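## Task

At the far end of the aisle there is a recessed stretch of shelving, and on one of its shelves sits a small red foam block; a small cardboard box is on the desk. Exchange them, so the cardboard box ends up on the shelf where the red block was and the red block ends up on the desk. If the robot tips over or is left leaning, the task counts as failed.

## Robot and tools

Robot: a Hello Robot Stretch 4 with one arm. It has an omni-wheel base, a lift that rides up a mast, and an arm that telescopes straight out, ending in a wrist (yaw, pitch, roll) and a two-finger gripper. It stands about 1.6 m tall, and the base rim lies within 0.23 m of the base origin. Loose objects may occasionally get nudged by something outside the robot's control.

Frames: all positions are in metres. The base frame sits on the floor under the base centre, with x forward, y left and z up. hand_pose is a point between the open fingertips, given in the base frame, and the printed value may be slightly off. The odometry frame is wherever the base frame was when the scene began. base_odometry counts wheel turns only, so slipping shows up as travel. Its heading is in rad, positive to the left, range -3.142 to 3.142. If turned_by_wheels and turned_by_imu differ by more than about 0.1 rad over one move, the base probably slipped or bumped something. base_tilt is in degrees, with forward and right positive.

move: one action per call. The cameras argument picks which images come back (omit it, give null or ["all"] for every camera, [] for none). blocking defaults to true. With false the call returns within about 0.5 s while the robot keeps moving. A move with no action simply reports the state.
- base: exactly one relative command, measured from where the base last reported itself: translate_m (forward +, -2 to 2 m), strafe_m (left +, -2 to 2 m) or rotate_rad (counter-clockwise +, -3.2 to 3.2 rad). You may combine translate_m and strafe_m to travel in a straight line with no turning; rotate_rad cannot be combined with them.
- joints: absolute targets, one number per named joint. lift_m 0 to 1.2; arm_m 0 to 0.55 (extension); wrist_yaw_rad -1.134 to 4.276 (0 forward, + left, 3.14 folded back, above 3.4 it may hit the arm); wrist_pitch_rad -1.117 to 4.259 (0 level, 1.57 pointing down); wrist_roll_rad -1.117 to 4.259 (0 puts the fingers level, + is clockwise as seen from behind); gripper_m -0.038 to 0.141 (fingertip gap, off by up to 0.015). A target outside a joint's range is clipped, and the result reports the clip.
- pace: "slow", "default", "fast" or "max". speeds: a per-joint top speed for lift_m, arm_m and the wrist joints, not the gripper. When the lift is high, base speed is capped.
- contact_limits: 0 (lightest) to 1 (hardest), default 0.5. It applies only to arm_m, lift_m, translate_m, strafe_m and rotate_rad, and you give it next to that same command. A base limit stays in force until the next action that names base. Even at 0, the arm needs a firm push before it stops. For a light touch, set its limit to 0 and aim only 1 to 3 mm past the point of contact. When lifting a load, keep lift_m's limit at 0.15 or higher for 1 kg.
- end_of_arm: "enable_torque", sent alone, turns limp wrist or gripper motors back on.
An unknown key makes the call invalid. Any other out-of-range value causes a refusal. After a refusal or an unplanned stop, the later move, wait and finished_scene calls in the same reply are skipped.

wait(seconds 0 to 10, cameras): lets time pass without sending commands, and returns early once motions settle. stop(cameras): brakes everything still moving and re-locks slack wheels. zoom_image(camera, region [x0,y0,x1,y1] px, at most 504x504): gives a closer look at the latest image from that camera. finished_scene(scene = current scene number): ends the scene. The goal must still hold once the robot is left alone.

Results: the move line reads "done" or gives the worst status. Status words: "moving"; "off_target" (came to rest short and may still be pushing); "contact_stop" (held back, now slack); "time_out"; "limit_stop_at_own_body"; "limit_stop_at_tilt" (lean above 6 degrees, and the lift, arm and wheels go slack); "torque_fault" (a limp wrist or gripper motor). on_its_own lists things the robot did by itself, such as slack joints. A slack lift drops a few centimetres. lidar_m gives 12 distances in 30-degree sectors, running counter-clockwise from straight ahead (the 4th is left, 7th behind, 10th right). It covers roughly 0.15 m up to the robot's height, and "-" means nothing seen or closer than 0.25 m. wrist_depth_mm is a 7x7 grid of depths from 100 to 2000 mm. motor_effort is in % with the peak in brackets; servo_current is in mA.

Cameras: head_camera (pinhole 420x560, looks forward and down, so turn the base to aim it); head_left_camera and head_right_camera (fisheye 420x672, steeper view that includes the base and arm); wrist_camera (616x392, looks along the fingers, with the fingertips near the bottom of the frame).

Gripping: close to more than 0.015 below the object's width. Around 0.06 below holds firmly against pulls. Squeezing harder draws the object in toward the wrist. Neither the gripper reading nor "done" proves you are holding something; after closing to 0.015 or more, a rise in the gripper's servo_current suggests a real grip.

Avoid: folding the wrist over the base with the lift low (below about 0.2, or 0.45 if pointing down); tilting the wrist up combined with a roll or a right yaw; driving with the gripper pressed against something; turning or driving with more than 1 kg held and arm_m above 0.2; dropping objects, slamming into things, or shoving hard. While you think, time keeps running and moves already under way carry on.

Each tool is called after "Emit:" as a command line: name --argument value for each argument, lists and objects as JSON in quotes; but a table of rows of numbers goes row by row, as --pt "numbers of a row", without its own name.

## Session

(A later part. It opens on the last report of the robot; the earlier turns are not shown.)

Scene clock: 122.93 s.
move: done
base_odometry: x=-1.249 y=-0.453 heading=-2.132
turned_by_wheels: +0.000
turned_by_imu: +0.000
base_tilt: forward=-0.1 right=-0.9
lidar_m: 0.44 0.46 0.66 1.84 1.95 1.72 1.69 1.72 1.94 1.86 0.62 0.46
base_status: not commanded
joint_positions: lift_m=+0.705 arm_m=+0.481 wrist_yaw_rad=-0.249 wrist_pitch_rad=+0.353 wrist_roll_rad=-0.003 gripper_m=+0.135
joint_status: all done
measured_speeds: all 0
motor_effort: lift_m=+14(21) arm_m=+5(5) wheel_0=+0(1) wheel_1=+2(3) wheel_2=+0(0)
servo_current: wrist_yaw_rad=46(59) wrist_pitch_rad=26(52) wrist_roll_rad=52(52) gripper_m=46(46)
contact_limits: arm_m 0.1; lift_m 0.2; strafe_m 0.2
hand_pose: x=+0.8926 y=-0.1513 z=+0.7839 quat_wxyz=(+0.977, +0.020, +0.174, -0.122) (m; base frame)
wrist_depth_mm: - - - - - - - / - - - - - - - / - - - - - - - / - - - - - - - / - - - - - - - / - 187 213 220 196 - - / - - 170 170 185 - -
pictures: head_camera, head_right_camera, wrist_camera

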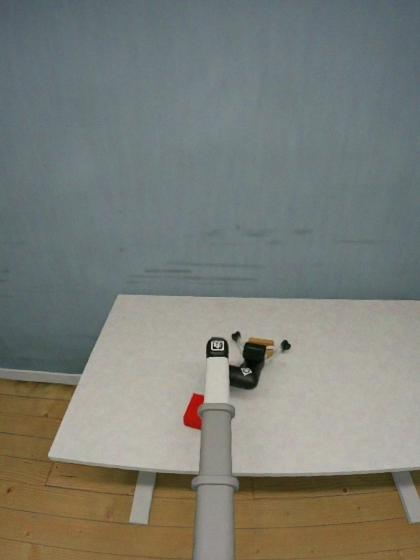

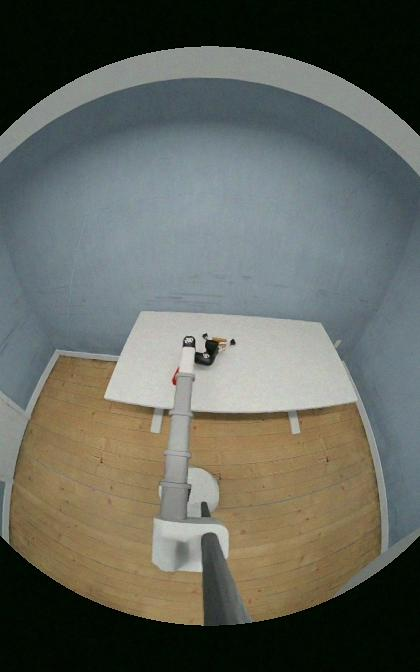

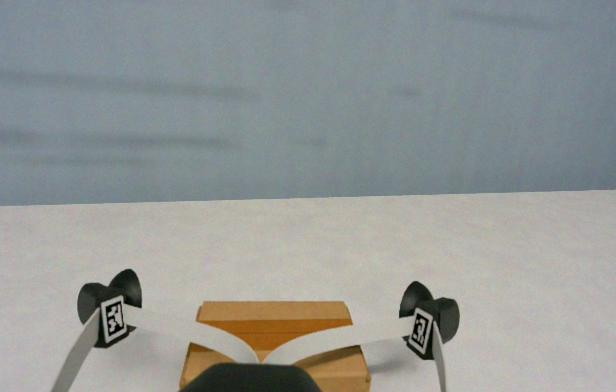

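Emit:
move --joints '{"lift_m": 0.668}' --contact_limits '{"lift_m": 0.1}' --pace "slow" --cameras '["head_camera", "wrist_camera", "head_right_camera"]'

Emit:
zoom_image --camera "wrist_camera" --region '[60, 200, 480, 392]'

Emit:
zoom_image --camera "head_camera" --region '[190, 290, 310, 410]'

Scene clock: 124.57 s.
move: done
base_odometry: x=-1.249 y=-0.453 heading=-2.132
turned_by_wheels: +0.000
turned_by_imu: +0.000
base_tilt: forward=-0.1 right=-0.9
lidar_m: 0.43 0.45 0.66 1.84 1.95 1.74 1.69 1.73 1.96 1.86 0.62 0.45
base_status: not commanded
joint_positions: lift_m=+0.669 arm_m=+0.481 wrist_yaw_rad=-0.249 wrist_pitch_rad=+0.345 wrist_roll_rad=-0.003 gripper_m=+0.135
joint_status: all done
measured_speeds: all 0
motor_effort: lift_m=+7(14) arm_m=+5(5) wheel_0=+0(1) wheel_1=+3(3) wheel_2=+0(0)
servo_current: wrist_yaw_rad=33(78) wrist_pitch_rad=39(59) wrist_roll_rad=59(59) gripper_m=26(52)
contact_limits: arm_m 0.1; lift_m 0.1; strafe_m 0.2
hand_pose: x=+0.8933 y=-0.1515 z=+0.7495 quat_wxyz=(+0.978, +0.020, +0.171, -0.122) (m; base frame)
wrist_depth_mm: - - - - - - - / - - - - - - - / - - - - - - - / - - - - - - - / - - - - - - - / - 185 191 202 193 - - / - - 164 169 178 - -
pictures: head_camera, head_right_camera, wrist_camera

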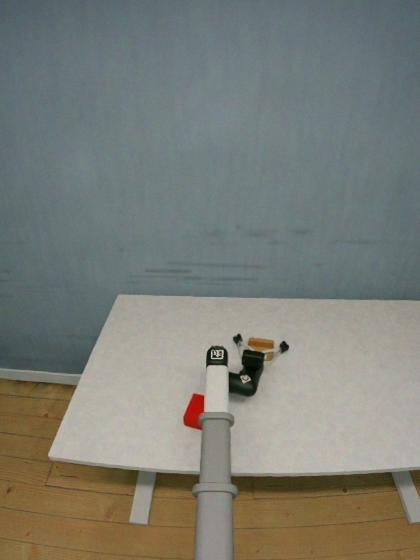

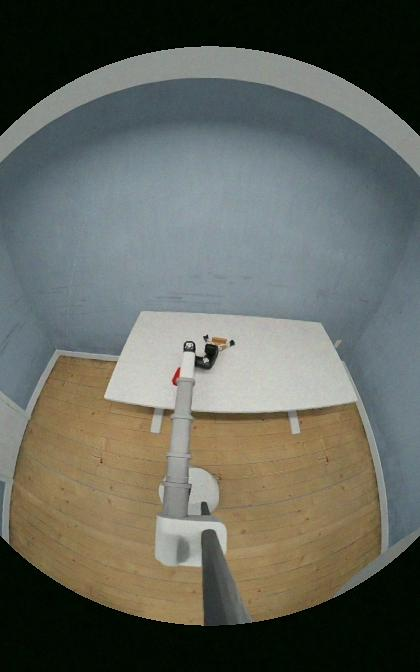

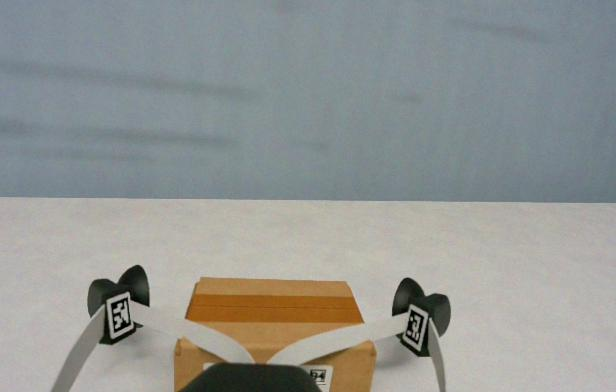

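Scaled by 1.200.

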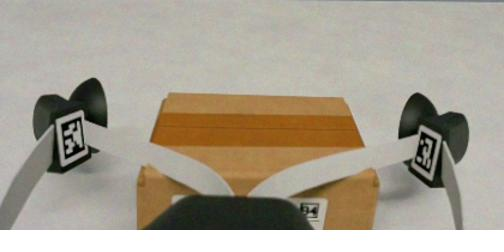

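Scaled by 4.200 from the camera's 420x560 image, which has a finer 600x800 frame.

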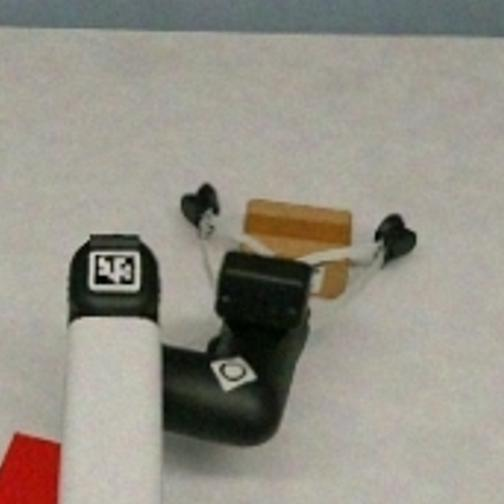

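Emit:
move --joints '{"lift_m": 0.70}' --pace "slow" --cameras '[]'

Emit:
move --joints '{"arm_m": 0.467}' --cameras '[]'

Emit:
move --joints '{"lift_m": 0.67}' --contact_limits '{"lift_m": 0.1}' --pace "slow" --cameras '["head_camera", "wrist_camera"]'

Emit:
zoom_image --camera "wrist_camera" --region '[60, 200, 480, 392]'

Emit:
zoom_image --camera "head_camera" --region '[190, 290, 310, 410]'

Scene clock: 127.40 s.
move: done
base_odometry: x=-1.249 y=-0.453 heading=-2.132
turned_by_wheels: +0.000
turned_by_imu: +0.001
base_tilt: forward=-0.1 right=-0.9
lidar_m: 0.44 0.44 0.66 1.84 1.93 1.73 1.68 1.73 1.96 1.86 0.63 0.46
base_status: not commanded
joint_positions: lift_m=+0.700 arm_m=+0.481 wrist_yaw_rad=-0.249 wrist_pitch_rad=+0.348 wrist_roll_rad=-0.003 gripper_m=+0.135
joint_status: all done
measured_speeds: all 0
motor_effort: lift_m=+23(23) arm_m=+5(5) wheel_0=+0(1) wheel_1=+3(3) wheel_2=+0(0)
servo_current: wrist_yaw_rad=52(59) wrist_pitch_rad=39(59) wrist_roll_rad=59(59) gripper_m=46(52)
contact_limits: arm_m 0.1; strafe_m 0.2
hand_pose: x=+0.8931 y=-0.1514 z=+0.7795 quat_wxyz=(+0.977, +0.020, +0.172, -0.122) (m; base frame)
wrist_depth_mm: - - - - - - - / - - - - - - - / - - - - - - - / - - - - - - - / - - - - - - - / - 186 208 219 195 - - / - - 174 181 185 - -
pictures: none
No camera images: "cameras" was empty.

Scene clock: 128.07 s.
move: done
base_odometry: x=-1.249 y=-0.453 heading=-2.132
turned_by_wheels: +0.000
turned_by_imu: +0.000
base_tilt: forward=-0.1 right=-0.9
lidar_m: 0.44 0.46 0.66 1.85 1.94 1.73 1.70 1.72 1.96 1.88 0.63 0.46
base_status: not commanded
joint_positions: lift_m=+0.700 arm_m=+0.467 wrist_yaw_rad=-0.249 wrist_pitch_rad=+0.348 wrist_roll_rad=-0.003 gripper_m=+0.135
joint_status: all done
measured_speeds: all 0
motor_effort: lift_m=+22(23) arm_m=-5(6) wheel_0=+0(1) wheel_1=+2(3) wheel_2=+0(0)
servo_current: wrist_yaw_rad=59(78) wrist_pitch_rad=39(39) wrist_roll_rad=52(59) gripper_m=33(52)
contact_limits: strafe_m 0.2
hand_pose: x=+0.8792 y=-0.1514 z=+0.7795 quat_wxyz=(+0.977, +0.020, +0.172, -0.122) (m; base frame)
wrist_depth_mm: - - - - - - - / - - - - - - - / - - - - - - - / - - - - - - - / - - - - - - - / - 187 214 221 196 - - / - - 187 171 - - -
pictures: none
No camera images: "cameras" was empty.

Scene clock: 129.13 s.
move: done
base_odometry: x=-1.249 y=-0.453 heading=-2.132
turned_by_wheels: +0.000
turned_by_imu: +0.000
base_tilt: forward=-0.1 right=-0.9
lidar_m: 0.44 0.45 0.66 1.83 1.95 1.74 1.69 1.72 1.94 1.86 0.62 0.45
base_status: not commanded
joint_positions: lift_m=+0.670 arm_m=+0.467 wrist_yaw_rad=-0.249 wrist_pitch_rad=+0.348 wrist_roll_rad=-0.003 gripper_m=+0.135
joint_status: all done
measured_speeds: all 0
motor_effort: lift_m=+13(21) arm_m=-5(5) wheel_0=+0(1) wheel_1=+3(3) wheel_2=+0(0)
servo_current: wrist_yaw_rad=52(72) wrist_pitch_rad=33(46) wrist_roll_rad=46(59) gripper_m=39(46)
contact_limits: lift_m 0.1; strafe_m 0.2
hand_pose: x=+0.8792 y=-0.1514 z=+0.7503 quat_wxyz=(+0.977, +0.020, +0.172, -0.122) (m; base frame)
wrist_depth_mm: - - - - - - - / - - - - - - - / - - - - - - - / - - - - - - - / - - 214 220 - - - / - 189 180 188 191 - - / - - 184 161 - - -
pictures: head_camera, wrist_camera

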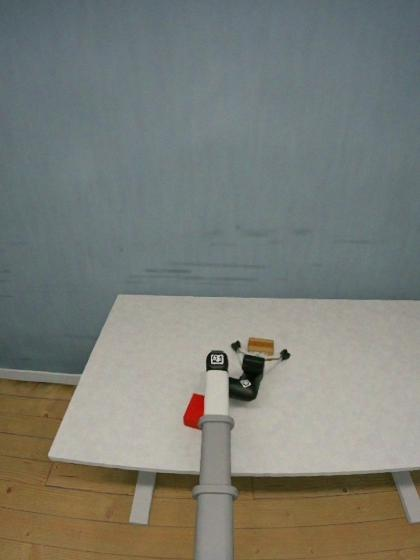

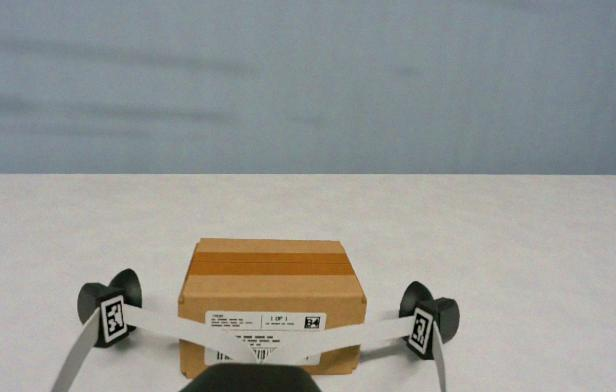

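Scaled by 1.200.

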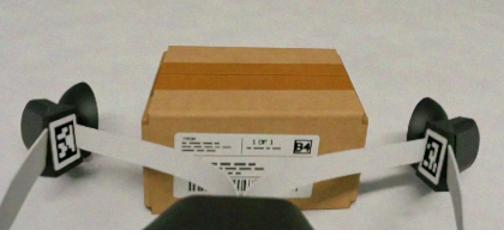

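Scaled by 4.200 from the camera's 420x560 image, which has a finer 600x800 frame.

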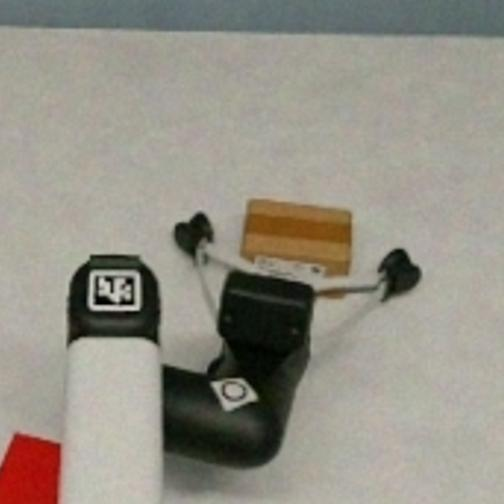

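Emit:
move --joints '{"arm_m": 0.459}' --cameras '[]'

Emit:
move --joints '{"lift_m": 0.65}' --contact_limits '{"lift_m": 0.1}' --pace "slow" --cameras '["head_camera", "wrist_camera"]'

Emit:
zoom_image --camera "wrist_camera" --region '[60, 200, 480, 392]'

Emit:
zoom_image --camera "head_camera" --region '[190, 290, 310, 410]'

Scene clock: 130.57 s.
move: done
base_odometry: x=-1.249 y=-0.453 heading=-2.132
turned_by_wheels: +0.000
turned_by_imu: +0.000
base_tilt: forward=-0.1 right=-0.9
lidar_m: 0.43 0.47 0.63 1.84 1.94 1.73 1.70 1.72 1.95 1.86 0.62 0.46
base_status: not commanded
joint_positions: lift_m=+0.670 arm_m=+0.459 wrist_yaw_rad=-0.249 wrist_pitch_rad=+0.348 wrist_roll_rad=-0.003 gripper_m=+0.135
joint_status: all done
measured_speeds: all 0
motor_effort: lift_m=+13(14) arm_m=-5(5) wheel_0=+0(1) wheel_1=+3(3) wheel_2=+0(0)
servo_current: wrist_yaw_rad=46(65) wrist_pitch_rad=46(46) wrist_roll_rad=46(59) gripper_m=46(52)
contact_limits: lift_m 0.1; strafe_m 0.2
hand_pose: x=+0.8712 y=-0.1514 z=+0.7503 quat_wxyz=(+0.977, +0.020, +0.172, -0.122) (m; base frame)
wrist_depth_mm: - - - - - - - / - - - - - - - / - - - - - - - / - - - - - - - / - - 213 220 - - - / - 188 187 195 196 - - / - - 170 160 - - -
pictures: none
No camera images: "cameras" was empty.

Scene clock: 131.50 s.
move: done
base_odometry: x=-1.249 y=-0.453 heading=-2.132
turned_by_wheels: +0.000
turned_by_imu: +0.000
base_tilt: forward=-0.1 right=-0.9
lidar_m: 0.44 0.45 0.65 1.84 1.95 1.75 1.69 1.72 1.92 1.87 0.60 0.46
base_status: not commanded
joint_positions: lift_m=+0.651 arm_m=+0.459 wrist_yaw_rad=-0.249 wrist_pitch_rad=+0.347 wrist_roll_rad=-0.003 gripper_m=+0.135
joint_status: all done
measured_speeds: all 0
motor_effort: lift_m=+9(14) arm_m=-3(5) wheel_0=+0(1) wheel_1=+2(3) wheel_2=+0(0)
servo_current: wrist_yaw_rad=20(65) wrist_pitch_rad=39(65) wrist_roll_rad=52(59) gripper_m=33(52)
contact_limits: lift_m 0.1; strafe_m 0.2
hand_pose: x=+0.8711 y=-0.1516 z=+0.7309 quat_wxyz=(+0.977, +0.020, +0.172, -0.122) (m; base frame)
wrist_depth_mm: - - - - - - - / - - - - - - - / - - - - - - - / - - - - - - - / - - 205 210 - - - / - 182 185 193 196 - - / - - 162 159 - - -
pictures: head_camera, wrist_camera

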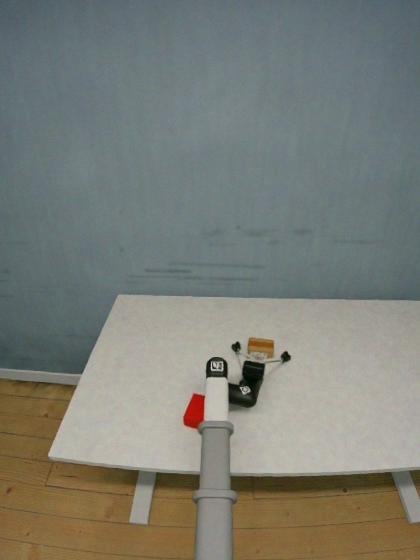

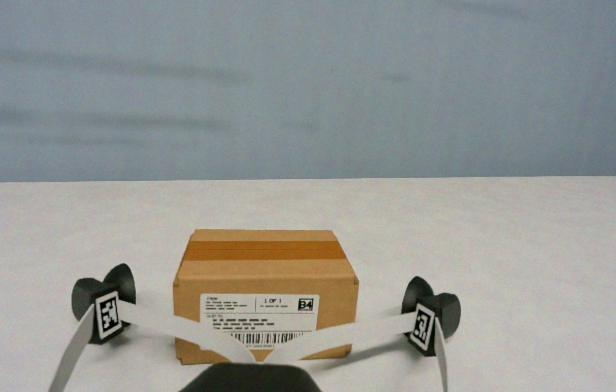

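Scaled by 1.200.

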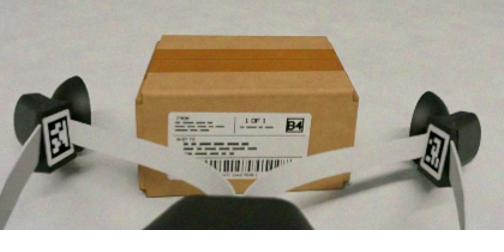

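Scaled by 4.200 from the camera's 420x560 image, which has a finer 600x800 frame.

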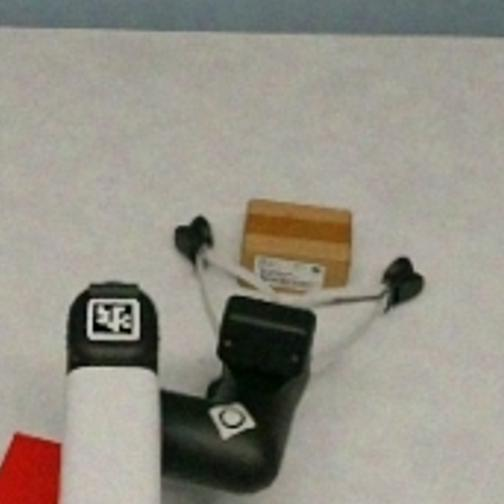

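Emit:
move --joints '{"lift_m": 0.657}' --pace "slow" --cameras '[]'

Emit:
move --joints '{"gripper_m": 0.04}' --cameras '["head_camera", "wrist_camera"]'

Emit:
zoom_image --camera "wrist_camera" --region '[60, 200, 480, 392]'

Emit:
zoom_image --camera "head_camera" --region '[190, 290, 310, 410]'

Scene clock: 132.67 s.
move: done
base_odometry: x=-1.249 y=-0.453 heading=-2.132
turned_by_wheels: +0.000
turned_by_imu: +0.000
base_tilt: forward=-0.1 right=-0.9
lidar_m: 0.44 0.47 0.67 1.84 1.94 1.72 1.69 1.73 1.95 1.86 0.62 0.47
base_status: not commanded
joint_positions: lift_m=+0.657 arm_m=+0.459 wrist_yaw_rad=-0.249 wrist_pitch_rad=+0.347 wrist_roll_rad=-0.003 gripper_m=+0.135
joint_status: all done
measured_speeds: all 0
motor_effort: lift_m=+20(21) arm_m=+0(1) wheel_0=+0(0) wheel_1=+3(3) wheel_2=+0(0)
servo_current: wrist_yaw_rad=33(59) wrist_pitch_rad=39(46) wrist_roll_rad=59(59) gripper_m=26(46)
contact_limits: strafe_m 0.2
hand_pose: x=+0.8711 y=-0.1516 z=+0.7369 quat_wxyz=(+0.977, +0.020, +0.172, -0.122) (m; base frame)
wrist_depth_mm: - - - - - - - / - - - - - - - / - - - - - - - / - - - - - - - / - - 200 213 - - - / - 182 184 193 193 - - / - - 169 160 - - -
pictures: none
No camera images: "cameras" was empty.

Scene clock: 134.57 s.
move: done
base_odometry: x=-1.249 y=-0.453 heading=-2.132
turned_by_wheels: +0.000
turned_by_imu: +0.000
base_tilt: forward=-0.1 right=-0.9
lidar_m: 0.43 0.47 0.64 1.83 1.94 1.74 1.70 1.73 1.95 1.87 0.64 0.46
base_status: not commanded
joint_positions: lift_m=+0.657 arm_m=+0.459 wrist_yaw_rad=-0.249 wrist_pitch_rad=+0.347 wrist_roll_rad=-0.003 gripper_m=+0.041
joint_status: all done
measured_speeds: all 0
motor_effort: lift_m=+20(21) arm_m=+3(4) wheel_0=+0(1) wheel_1=+3(3) wheel_2=+0(0)
servo_current: wrist_yaw_rad=59(65) wrist_pitch_rad=52(59) wrist_roll_rad=59(59) gripper_m=98(176)
contact_limits: strafe_m 0.2
hand_pose: x=+0.8711 y=-0.1516 z=+0.7369 quat_wxyz=(+0.977, +0.020, +0.172, -0.122) (m; base frame)
wrist_depth_mm: - - - - - - - / - - - - - - - / - - - - - - - / - - - - - - - / - - 195 202 - - - / - 177 173 179 185 - - / 131 - 178 182 179 - -
pictures: head_camera, wrist_camera

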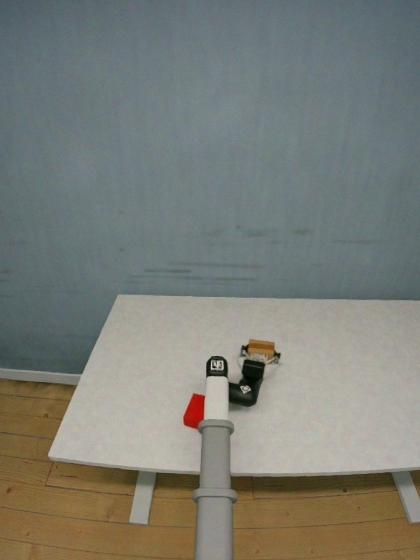

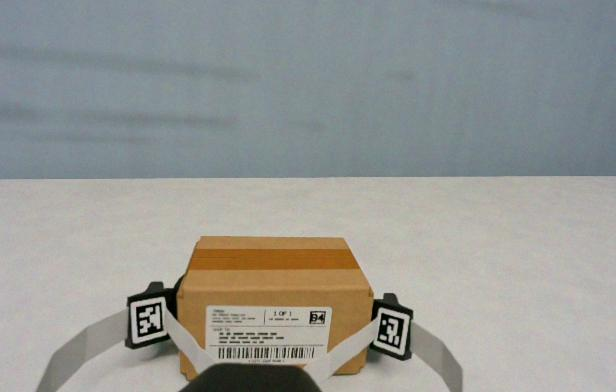

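Scaled by 1.200.

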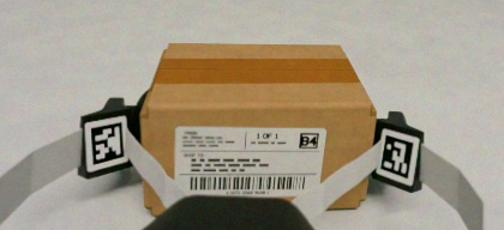

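Scaled by 4.200 from the camera's 420x560 image, which has a finer 600x800 frame.

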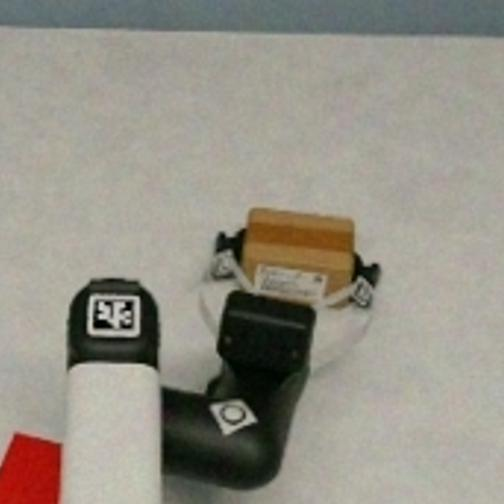

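Emit:
move --joints '{"gripper_m": 0.03}' --cameras '[]'

Emit:
move --joints '{"lift_m": 0.73}' --pace "slow" --cameras '["head_camera", "wrist_camera"]'

Scene clock: 136.23 s.
move: done
base_odometry: x=-1.249 y=-0.453 heading=-2.132
turned_by_wheels: +0.000
turned_by_imu: +0.000
base_tilt: forward=-0.1 right=-0.9
lidar_m: 0.43 0.47 0.68 1.84 1.95 1.74 1.69 1.72 1.94 1.86 0.60 0.45
base_status: not commanded
joint_positions: lift_m=+0.657 arm_m=+0.459 wrist_yaw_rad=-0.249 wrist_pitch_rad=+0.347 wrist_roll_rad=-0.003 gripper_m=+0.031
joint_status: all done
measured_speeds: all 0
motor_effort: lift_m=+21(21) arm_m=+3(4) wheel_0=+0(0) wheel_1=+3(3) wheel_2=+0(0)
servo_current: wrist_yaw_rad=59(65) wrist_pitch_rad=33(52) wrist_roll_rad=59(59) gripper_m=104(189)
contact_limits: strafe_m 0.2
hand_pose: x=+0.8711 y=-0.1516 z=+0.7369 quat_wxyz=(+0.977, +0.020, +0.172, -0.122) (m; base frame)
wrist_depth_mm: - - - - - - - / - - - - - - - / - - - - - - - / - - - - - - - / - - 202 201 - - - / - 180 171 177 182 - - / 130 - 175 180 177 142 -
pictures: none
No camera images: "cameras" was empty.

Scene clock: 137.73 s.
move: done
base_odometry: x=-1.249 y=-0.453 heading=-2.132
turned_by_wheels: +0.000
turned_by_imu: +0.000
base_tilt: forward=-0.1 right=-0.9
lidar_m: 0.43 0.46 0.66 1.85 1.94 1.73 1.70 1.71 1.94 1.87 0.61 0.46
base_status: not commanded
joint_positions: lift_m=+0.730 arm_m=+0.459 wrist_yaw_rad=-0.249 wrist_pitch_rad=+0.348 wrist_roll_rad=-0.003 gripper_m=+0.031
joint_status: all done
measured_speeds: all 0
motor_effort: lift_m=+23(25) arm_m=+4(4) wheel_0=+0(0) wheel_1=+3(3) wheel_2=+0(0)
servo_current: wrist_yaw_rad=46(59) wrist_pitch_rad=46(59) wrist_roll_rad=52(59) gripper_m=104(117)
contact_limits: strafe_m 0.2
hand_pose: x=+0.8710 y=-0.1516 z=+0.8093 quat_wxyz=(+0.977, +0.020, +0.172, -0.122) (m; base frame)
wrist_depth_mm: - - - - - - - / - - - - - - - / - - - - - - - / - - - - - - - / - - 195 209 - - - / - 180 172 177 181 - - / 130 - 175 180 177 143 -
pictures: head_camera, wrist_camera

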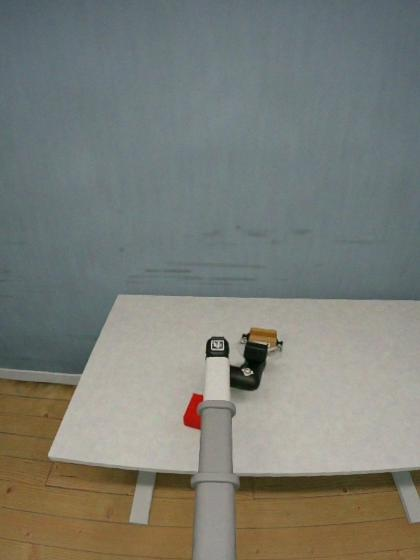

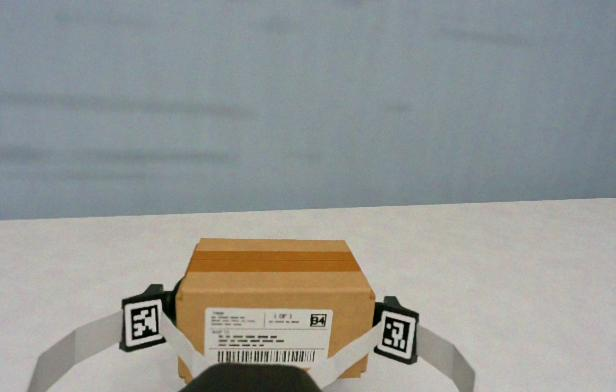

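Emit:
move --joints '{"lift_m": 0.79}' --cameras '[]'

Emit:
move --joints '{"arm_m": 0.0}' --cameras '[]'

Emit:
move --base '{"translate_m": -0.35, "strafe_m": 0.1}' --joints '{"wrist_yaw_rad": 0.0}' --cameras '["head_camera", "wrist_camera", "head_left_camera"]'

Scene clock: 139.27 s.
move: done
base_odometry: x=-1.249 y=-0.453 heading=-2.132
turned_by_wheels: +0.000
turned_by_imu: +0.000
base_tilt: forward=-0.1 right=-0.9
lidar_m: 0.43 0.47 0.66 1.83 1.94 1.73 1.69 1.72 1.95 1.87 0.62 0.47
base_status: not commanded
joint_positions: lift_m=+0.790 arm_m=+0.459 wrist_yaw_rad=-0.249 wrist_pitch_rad=+0.349 wrist_roll_rad=-0.003 gripper_m=+0.031
joint_status: all done
measured_speeds: all 0
motor_effort: lift_m=+22(25) arm_m=+4(4) wheel_0=+0(0) wheel_1=+3(3) wheel_2=+0(0)
servo_current: wrist_yaw_rad=46(78) wrist_pitch_rad=39(52) wrist_roll_rad=46(59) gripper_m=111(117)
contact_limits: strafe_m 0.2
hand_pose: x=+0.8710 y=-0.1516 z=+0.8694 quat_wxyz=(+0.977, +0.020, +0.172, -0.122) (m; base frame)
wrist_depth_mm: - - - - - - - / - - - - - - - / - - - - - - - / - - - - - - - / - - 195 210 - - - / - 180 171 177 181 - - / 130 - 175 179 177 143 -
pictures: none
No camera images: "cameras" was empty.

Scene clock: 141.70 s.
move: done
base_odometry: x=-1.249 y=-0.453 heading=-2.132
turned_by_wheels: +0.000
turned_by_imu: +0.001
base_tilt: forward=-0.1 right=-0.9
lidar_m: 0.43 0.46 0.66 1.82 1.95 1.74 1.70 1.73 1.94 1.87 0.63 0.45
base_status: not commanded
joint_positions: lift_m=+0.790 arm_m=+0.001 wrist_yaw_rad=-0.249 wrist_pitch_rad=+0.349 wrist_roll_rad=-0.003 gripper_m=+0.031
joint_status: all done
measured_speeds: all 0
motor_effort: lift_m=+23(23) arm_m=-5(6) wheel_0=+0(1) wheel_1=+2(3) wheel_2=+0(0)
servo_current: wrist_yaw_rad=46(78) wrist_pitch_rad=26(59) wrist_roll_rad=52(65) gripper_m=111(130)
contact_limits: strafe_m 0.2
hand_pose: x=+0.4129 y=-0.1516 z=+0.8693 quat_wxyz=(+0.977, +0.020, +0.172, -0.122) (m; base frame)
wrist_depth_mm: - - - - - - - / - - - - - - - / - - - - - - - / - - - - - - - / - - 195 210 - - - / - 180 172 177 182 - - / 130 - 175 179 178 143 -
pictures: none
No camera images: "cameras" was empty.

Scene clock: 144.37 s.
move: done
base_odometry: x=-0.978 y=-0.210 heading=-2.133
turned_by_wheels: +0.000
turned_by_imu: +0.001
base_tilt: forward=-0.1 right=-0.9
lidar_m: 0.78 0.82 1.79 1.78 1.87 1.38 1.34 1.38 2.05 1.97 1.14 0.82
base_status: done
joint_positions: lift_m=+0.790 arm_m=+0.001 wrist_yaw_rad=-0.001 wrist_pitch_rad=+0.349 wrist_roll_rad=-0.003 gripper_m=+0.031
joint_status: all done
measured_speeds: all 0
motor_effort: lift_m=+22(23) arm_m=-5(5) wheel_0=+0(11) wheel_1=-4(9) wheel_2=-1(15)
servo_current: wrist_yaw_rad=39(111) wrist_pitch_rad=33(52) wrist_roll_rad=52(59) gripper_m=91(117)
hand_pose: x=+0.4428 y=-0.0878 z=+0.8694 quat_wxyz=(+0.985, -0.001, +0.173, +0.000) (m; base frame)
wrist_depth_mm: - - - - - - - / - - - - - - - / - - - - - - - / - - - - - - - / - - 195 210 - - - / 1430 181 171 177 181 - - / 1182 1160 176 180 186 154 1308
pictures: head_camera, head_left_camera, wrist_camera

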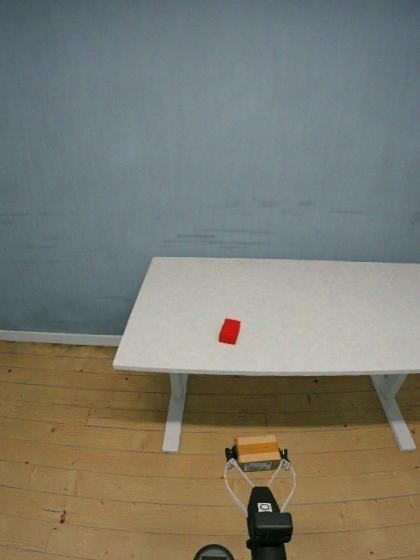

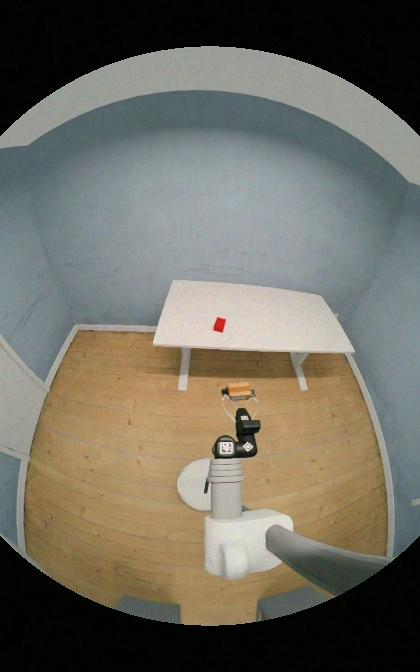

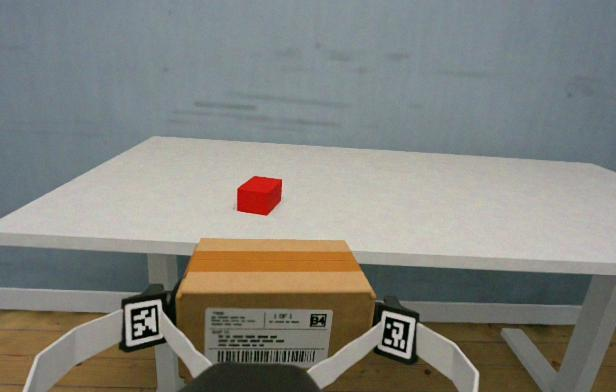

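Emit:
move --base '{"rotate_rad": -3.173}' --joints '{"lift_m": 0.6}' --cameras '["head_camera", "wrist_camera", "head_left_camera"]'

Scene clock: 147.70 s.
move: done
base_odometry: x=-0.978 y=-0.210 heading=+0.978
turned_by_wheels: -3.172
turned_by_imu: -3.100
base_tilt: forward=-0.1 right=-0.9
lidar_m: 1.34 1.37 2.04 1.97 1.12 0.83 0.80 0.84 1.82 1.78 1.86 1.35
base_status: done
joint_positions: lift_m=+0.600 arm_m=+0.001 wrist_yaw_rad=-0.001 wrist_pitch_rad=+0.349 wrist_roll_rad=-0.003 gripper_m=+0.031
joint_status: all done
measured_speeds: all 0
motor_effort: lift_m=+15(21) arm_m=-4(5) wheel_0=+3(11) wheel_1=+2(13) wheel_2=+1(13)
servo_current: wrist_yaw_rad=46(72) wrist_pitch_rad=39(65) wrist_roll_rad=46(59) gripper_m=117(117)
hand_pose: x=+0.4428 y=-0.0877 z=+0.6799 quat_wxyz=(+0.985, -0.001, +0.173, +0.000) (m; base frame)
wrist_depth_mm: - - - - - - - / - - - - - - - / - - - - - - - / - 1118 - - - - - / - 1464 220 212 - 1863 1863 / 1160 182 171 177 181 1397 1430 / 960 991 175 180 187 156 1138
pictures: head_camera, head_left_camera, wrist_camera

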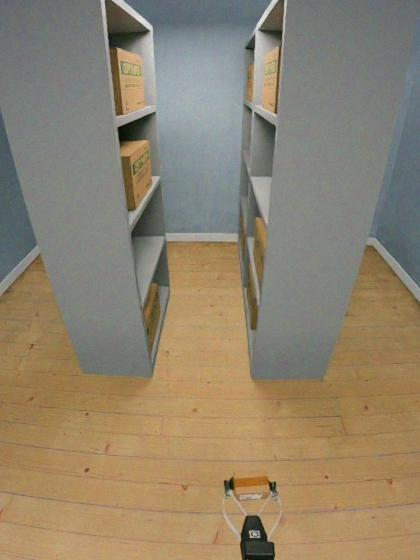

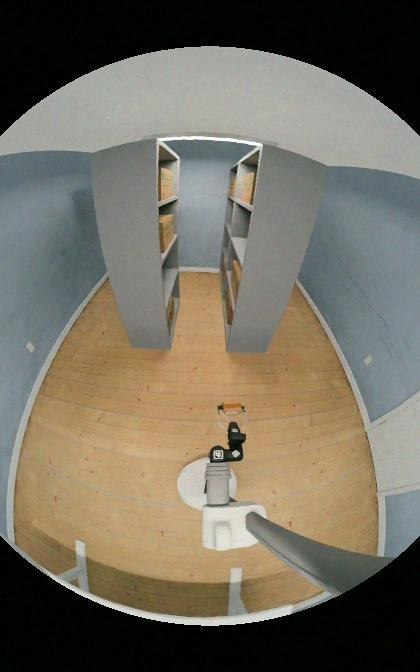

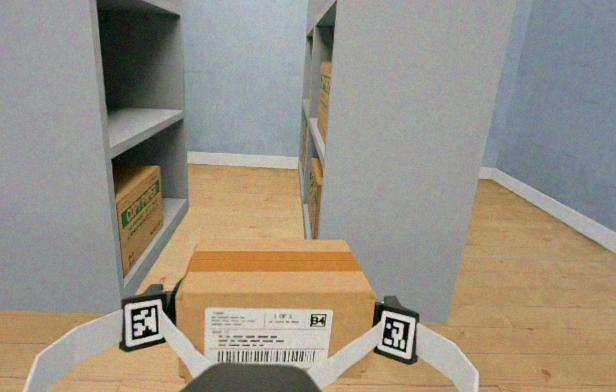

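Emit:
move --base '{"translate_m": 0.7, "strafe_m": 0.075}' --cameras '["head_camera", "head_left_camera"]'

Scene clock: 152.30 s.
move: done
base_odometry: x=-0.649 y=+0.413 heading=+0.978
turned_by_wheels: +0.000
turned_by_imu: +0.000
base_tilt: forward=-0.1 right=-0.9
lidar_m: 1.11 0.70 0.88 1.90 1.98 1.52 1.49 1.54 1.90 1.85 0.89 0.68
base_status: done
joint_positions: lift_m=+0.600 arm_m=+0.001 wrist_yaw_rad=-0.001 wrist_pitch_rad=+0.349 wrist_roll_rad=-0.003 gripper_m=+0.031
joint_status: not commanded
measured_speeds: all 0
motor_effort: lift_m=+15(16) arm_m=-4(5) wheel_0=+3(9) wheel_1=+2(11) wheel_2=+0(16)
servo_current: wrist_yaw_rad=39(78) wrist_pitch_rad=59(59) wrist_roll_rad=46(59) gripper_m=98(117)
hand_pose: x=+0.4428 y=-0.0877 z=+0.6799 quat_wxyz=(+0.985, -0.001, +0.173, +0.000) (m; base frame)
wrist_depth_mm: - - - - - - - / - - - - 759 525 - / - - - - 683 544 - / - 1308 - - 668 - - / - 1464 220 213 603 - - / - 182 172 177 182 - - / 131 991 176 180 178 143 -
pictures: head_camera, head_left_camera

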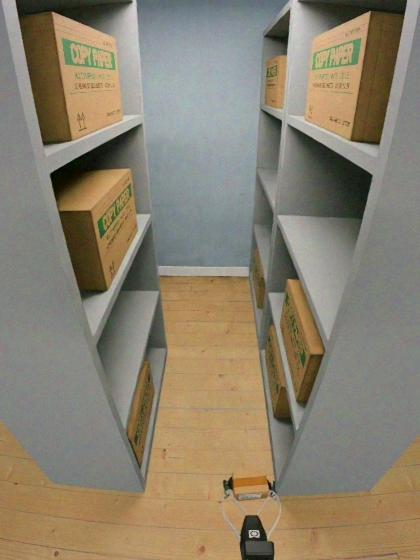

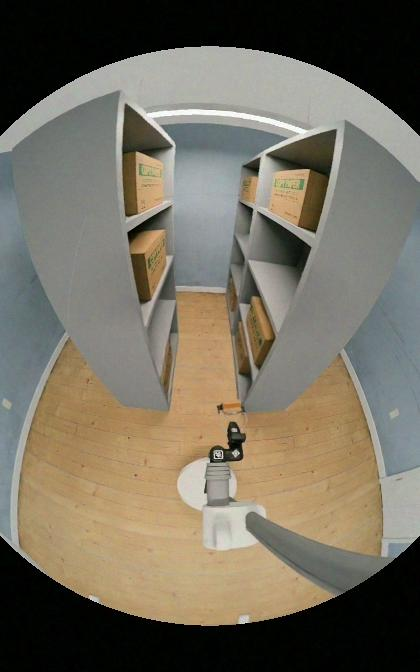

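Emit:
move --base '{"translate_m": 0.55, "strafe_m": 0.02}' --contact_limits '{"translate_m": 0.2}' --cameras '["head_camera", "head_left_camera"]'

Scene clock: 155.97 s.
move: done
base_odometry: x=-0.359 y=+0.880 heading=+0.979
turned_by_wheels: +0.000
turned_by_imu: +0.000
base_tilt: forward=-0.1 right=-0.9
lidar_m: 1.18 0.43 0.31 0.32 1.95 2.11 2.08 2.63 1.95 0.33 0.31 0.44
base_status: done
joint_positions: lift_m=+0.600 arm_m=+0.001 wrist_yaw_rad=-0.001 wrist_pitch_rad=+0.349 wrist_roll_rad=-0.003 gripper_m=+0.031
joint_status: not commanded
measured_speeds: all 0
motor_effort: lift_m=+15(16) arm_m=-4(5) wheel_0=+0(10) wheel_1=+2(12) wheel_2=+1(15)
servo_current: wrist_yaw_rad=13(72) wrist_pitch_rad=39(59) wrist_roll_rad=52(65) gripper_m=111(124)
contact_limits: translate_m 0.2
hand_pose: x=+0.4428 y=-0.0877 z=+0.6799 quat_wxyz=(+0.985, -0.001, +0.173, +0.000) (m; base frame)
wrist_depth_mm: - - - - - - - / - - - - - 399 327 / - - - - - 399 325 / - - - - - 415 322 / 647 1576 208 211 - 413 319 / - 187 172 177 181 407 315 / 130 991 176 180 177 156 310
pictures: head_camera, head_left_camera

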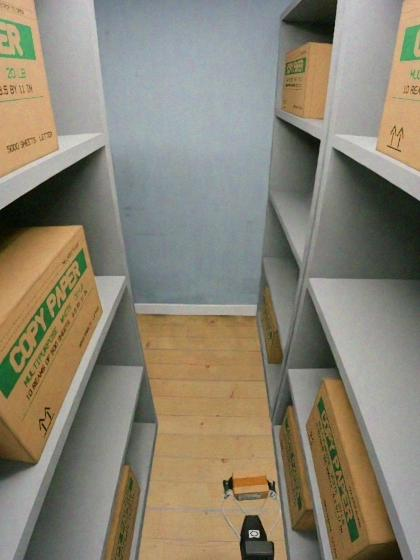

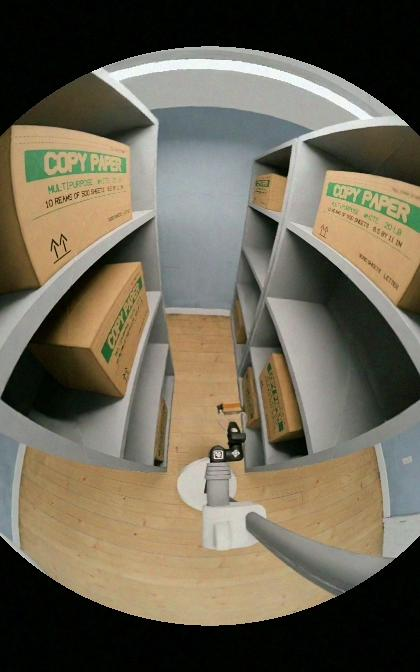

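Emit:
move --base '{"translate_m": 0.5}' --contact_limits '{"translate_m": 0.2}' --cameras '["head_camera"]'

Scene clock: 159.27 s.
move: done
base_odometry: x=-0.080 y=+1.295 heading=+0.979
turned_by_wheels: +0.000
turned_by_imu: +0.000
base_tilt: forward=-0.1 right=-0.9
lidar_m: 1.16 0.45 0.32 0.28 0.32 0.45 3.38 0.42 0.30 0.29 0.29 0.42
base_status: done
joint_positions: lift_m=+0.600 arm_m=+0.001 wrist_yaw_rad=-0.001 wrist_pitch_rad=+0.349 wrist_roll_rad=-0.003 gripper_m=+0.031
joint_status: not commanded
measured_speeds: all 0
motor_effort: lift_m=+15(16) arm_m=-5(5) wheel_0=+1(11) wheel_1=+3(12) wheel_2=+0(11)
servo_current: wrist_yaw_rad=46(72) wrist_pitch_rad=39(59) wrist_roll_rad=52(59) gripper_m=98(117)
contact_limits: translate_m 0.2
hand_pose: x=+0.4428 y=-0.0877 z=+0.6799 quat_wxyz=(+0.985, -0.001, +0.173, +0.000) (m; base frame)
wrist_depth_mm: - - - - - - 282 / - - - - - - 281 / - - - - - - 290 / - - - - - - 303 / - - 195 209 - 332 315 / 1205 185 171 177 183 345 - / 946 991 176 179 178 343 -
pictures: head_camera

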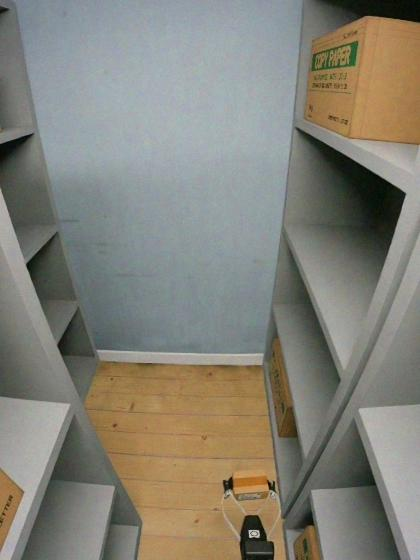

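Emit:
move --base '{"translate_m": 0.45}' --contact_limits '{"translate_m": 0.2}' --cameras '[]'

Emit:
move --base '{"translate_m": 0.38}' --contact_limits '{"translate_m": 0.2}' --cameras '["head_camera", "head_left_camera"]'

Scene clock: 162.77 s.
move: done
base_odometry: x=+0.171 y=+1.669 heading=+0.980
turned_by_wheels: +0.000
turned_by_imu: +0.000
base_tilt: forward=-0.1 right=-0.9
lidar_m: 0.99 1.03 0.80 0.30 0.32 0.44 - 0.43 0.30 0.28 0.29 0.44
base_status: done
joint_positions: lift_m=+0.600 arm_m=+0.001 wrist_yaw_rad=-0.001 wrist_pitch_rad=+0.349 wrist_roll_rad=-0.003 gripper_m=+0.031
joint_status: not commanded
measured_speeds: all 0
motor_effort: lift_m=+15(16) arm_m=-4(5) wheel_0=+2(8) wheel_1=+4(12) wheel_2=+0(16)
servo_current: wrist_yaw_rad=52(65) wrist_pitch_rad=26(65) wrist_roll_rad=46(59) gripper_m=104(124)
contact_limits: translate_m 0.2
hand_pose: x=+0.4428 y=-0.0877 z=+0.6799 quat_wxyz=(+0.985, -0.001, +0.173, +0.000) (m; base frame)
wrist_depth_mm: - - - - - - - / - - - - - - - / - - - - - - - / - - - - - - - / - - 195 210 - - - / - 180 172 177 183 - - / 131 - 175 179 177 143 -
pictures: none
No camera images: "cameras" was empty.

Scene clock: 165.53 s.
move: done
base_odometry: x=+0.382 y=+1.984 heading=+0.980
turned_by_wheels: +0.000
turned_by_imu: +0.000
base_tilt: forward=-0.1 right=-0.9
lidar_m: 0.62 0.64 0.80 0.77 0.48 0.45 1.21 0.42 0.30 0.27 0.30 0.43
base_status: done
joint_positions: lift_m=+0.600 arm_m=+0.001 wrist_yaw_rad=-0.001 wrist_pitch_rad=+0.349 wrist_roll_rad=-0.003 gripper_m=+0.031
joint_status: not commanded
measured_speeds: all 0
motor_effort: lift_m=+15(16) arm_m=-4(5) wheel_0=+1(10) wheel_1=+1(13) wheel_2=-1(16)
servo_current: wrist_yaw_rad=59(65) wrist_pitch_rad=46(59) wrist_roll_rad=52(59) gripper_m=104(124)
contact_limits: translate_m 0.2
hand_pose: x=+0.4428 y=-0.0877 z=+0.6799 quat_wxyz=(+0.985, -0.001, +0.173, +0.000) (m; base frame)
wrist_depth_mm: 340 342 345 347 351 351 312 / 353 357 359 364 368 368 324 / 370 375 379 384 387 384 342 / 387 392 397 402 404 364 357 / 407 413 220 214 427 430 - / 430 187 172 177 186 - - / 445 462 176 179 188 143 -
pictures: head_camera, head_left_camera

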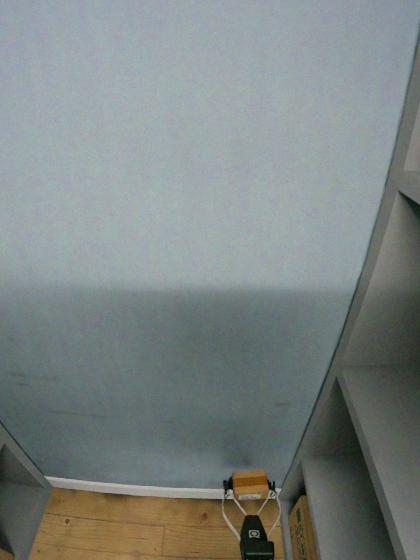

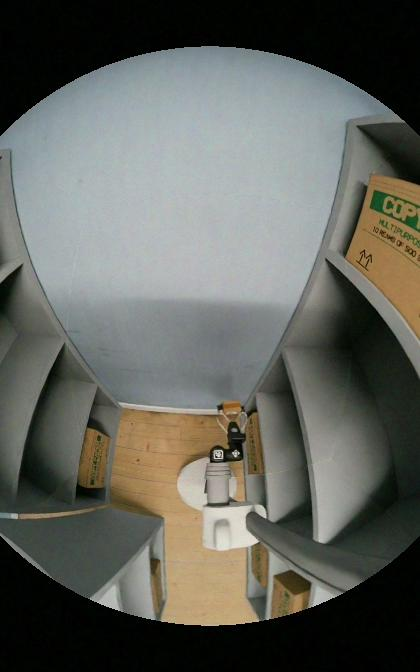

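Emit:
move --base '{"rotate_rad": 1.607}' --contact_limits '{"rotate_rad": 0.2}'

Scene clock: 167.83 s.
move: done
base_odometry: x=+0.382 y=+1.984 heading=+2.586
turned_by_wheels: +1.607
turned_by_imu: +1.571
base_tilt: forward=-0.2 right=-0.9
lidar_m: 0.76 0.46 0.46 1.12 0.41 0.30 0.29 0.30 0.43 0.62 0.65 0.80
base_status: done
joint_positions: lift_m=+0.600 arm_m=+0.001 wrist_yaw_rad=-0.001 wrist_pitch_rad=+0.349 wrist_roll_rad=-0.003 gripper_m=+0.031
joint_status: not commanded
measured_speeds: all 0
motor_effort: lift_m=+15(16) arm_m=-4(5) wheel_0=+1(11) wheel_1=-2(12) wheel_2=-1(13)
servo_current: wrist_yaw_rad=33(65) wrist_pitch_rad=46(59) wrist_roll_rad=52(59) gripper_m=91(117)
contact_limits: rotate_rad 0.2
hand_pose: x=+0.4428 y=-0.0876 z=+0.6799 quat_wxyz=(+0.985, -0.001, +0.173, +0.000) (m; base frame)
wrist_depth_mm: 492 - - - - 878 - / 500 917 - - - 931 - / - 946 - - - 960 - / - - - - - - - / 580 - 205 210 - - - / 615 181 172 177 182 - - / 140 668 175 179 177 143 -
pictures: head_camera, head_left_camera, head_right_camera, wrist_camera

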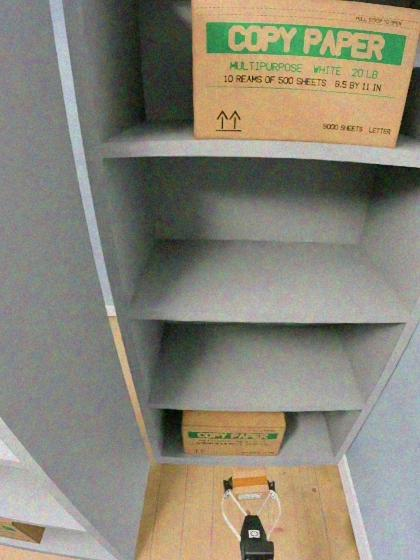

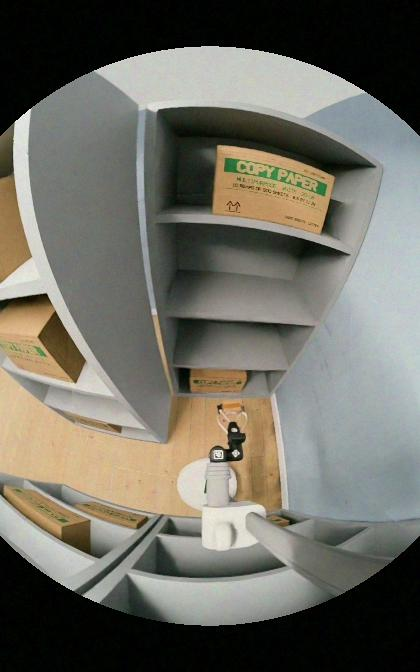

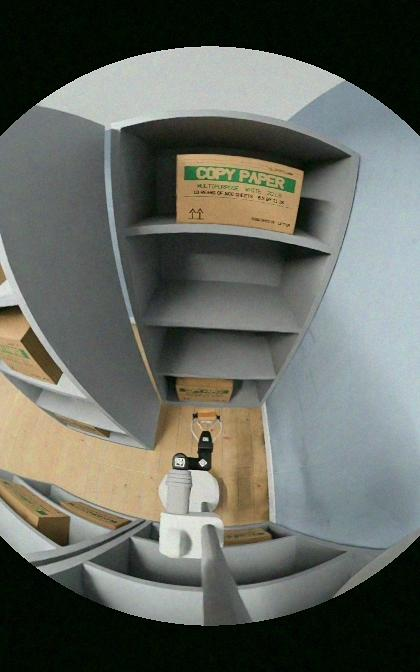

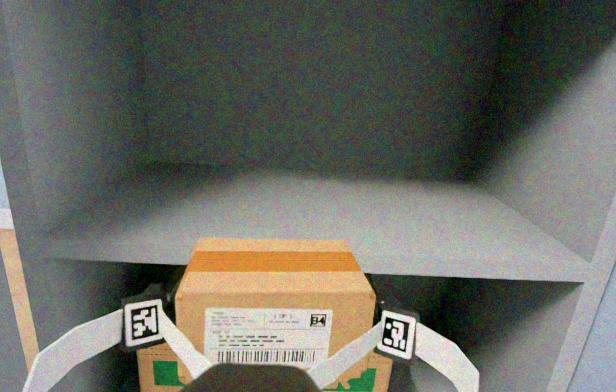

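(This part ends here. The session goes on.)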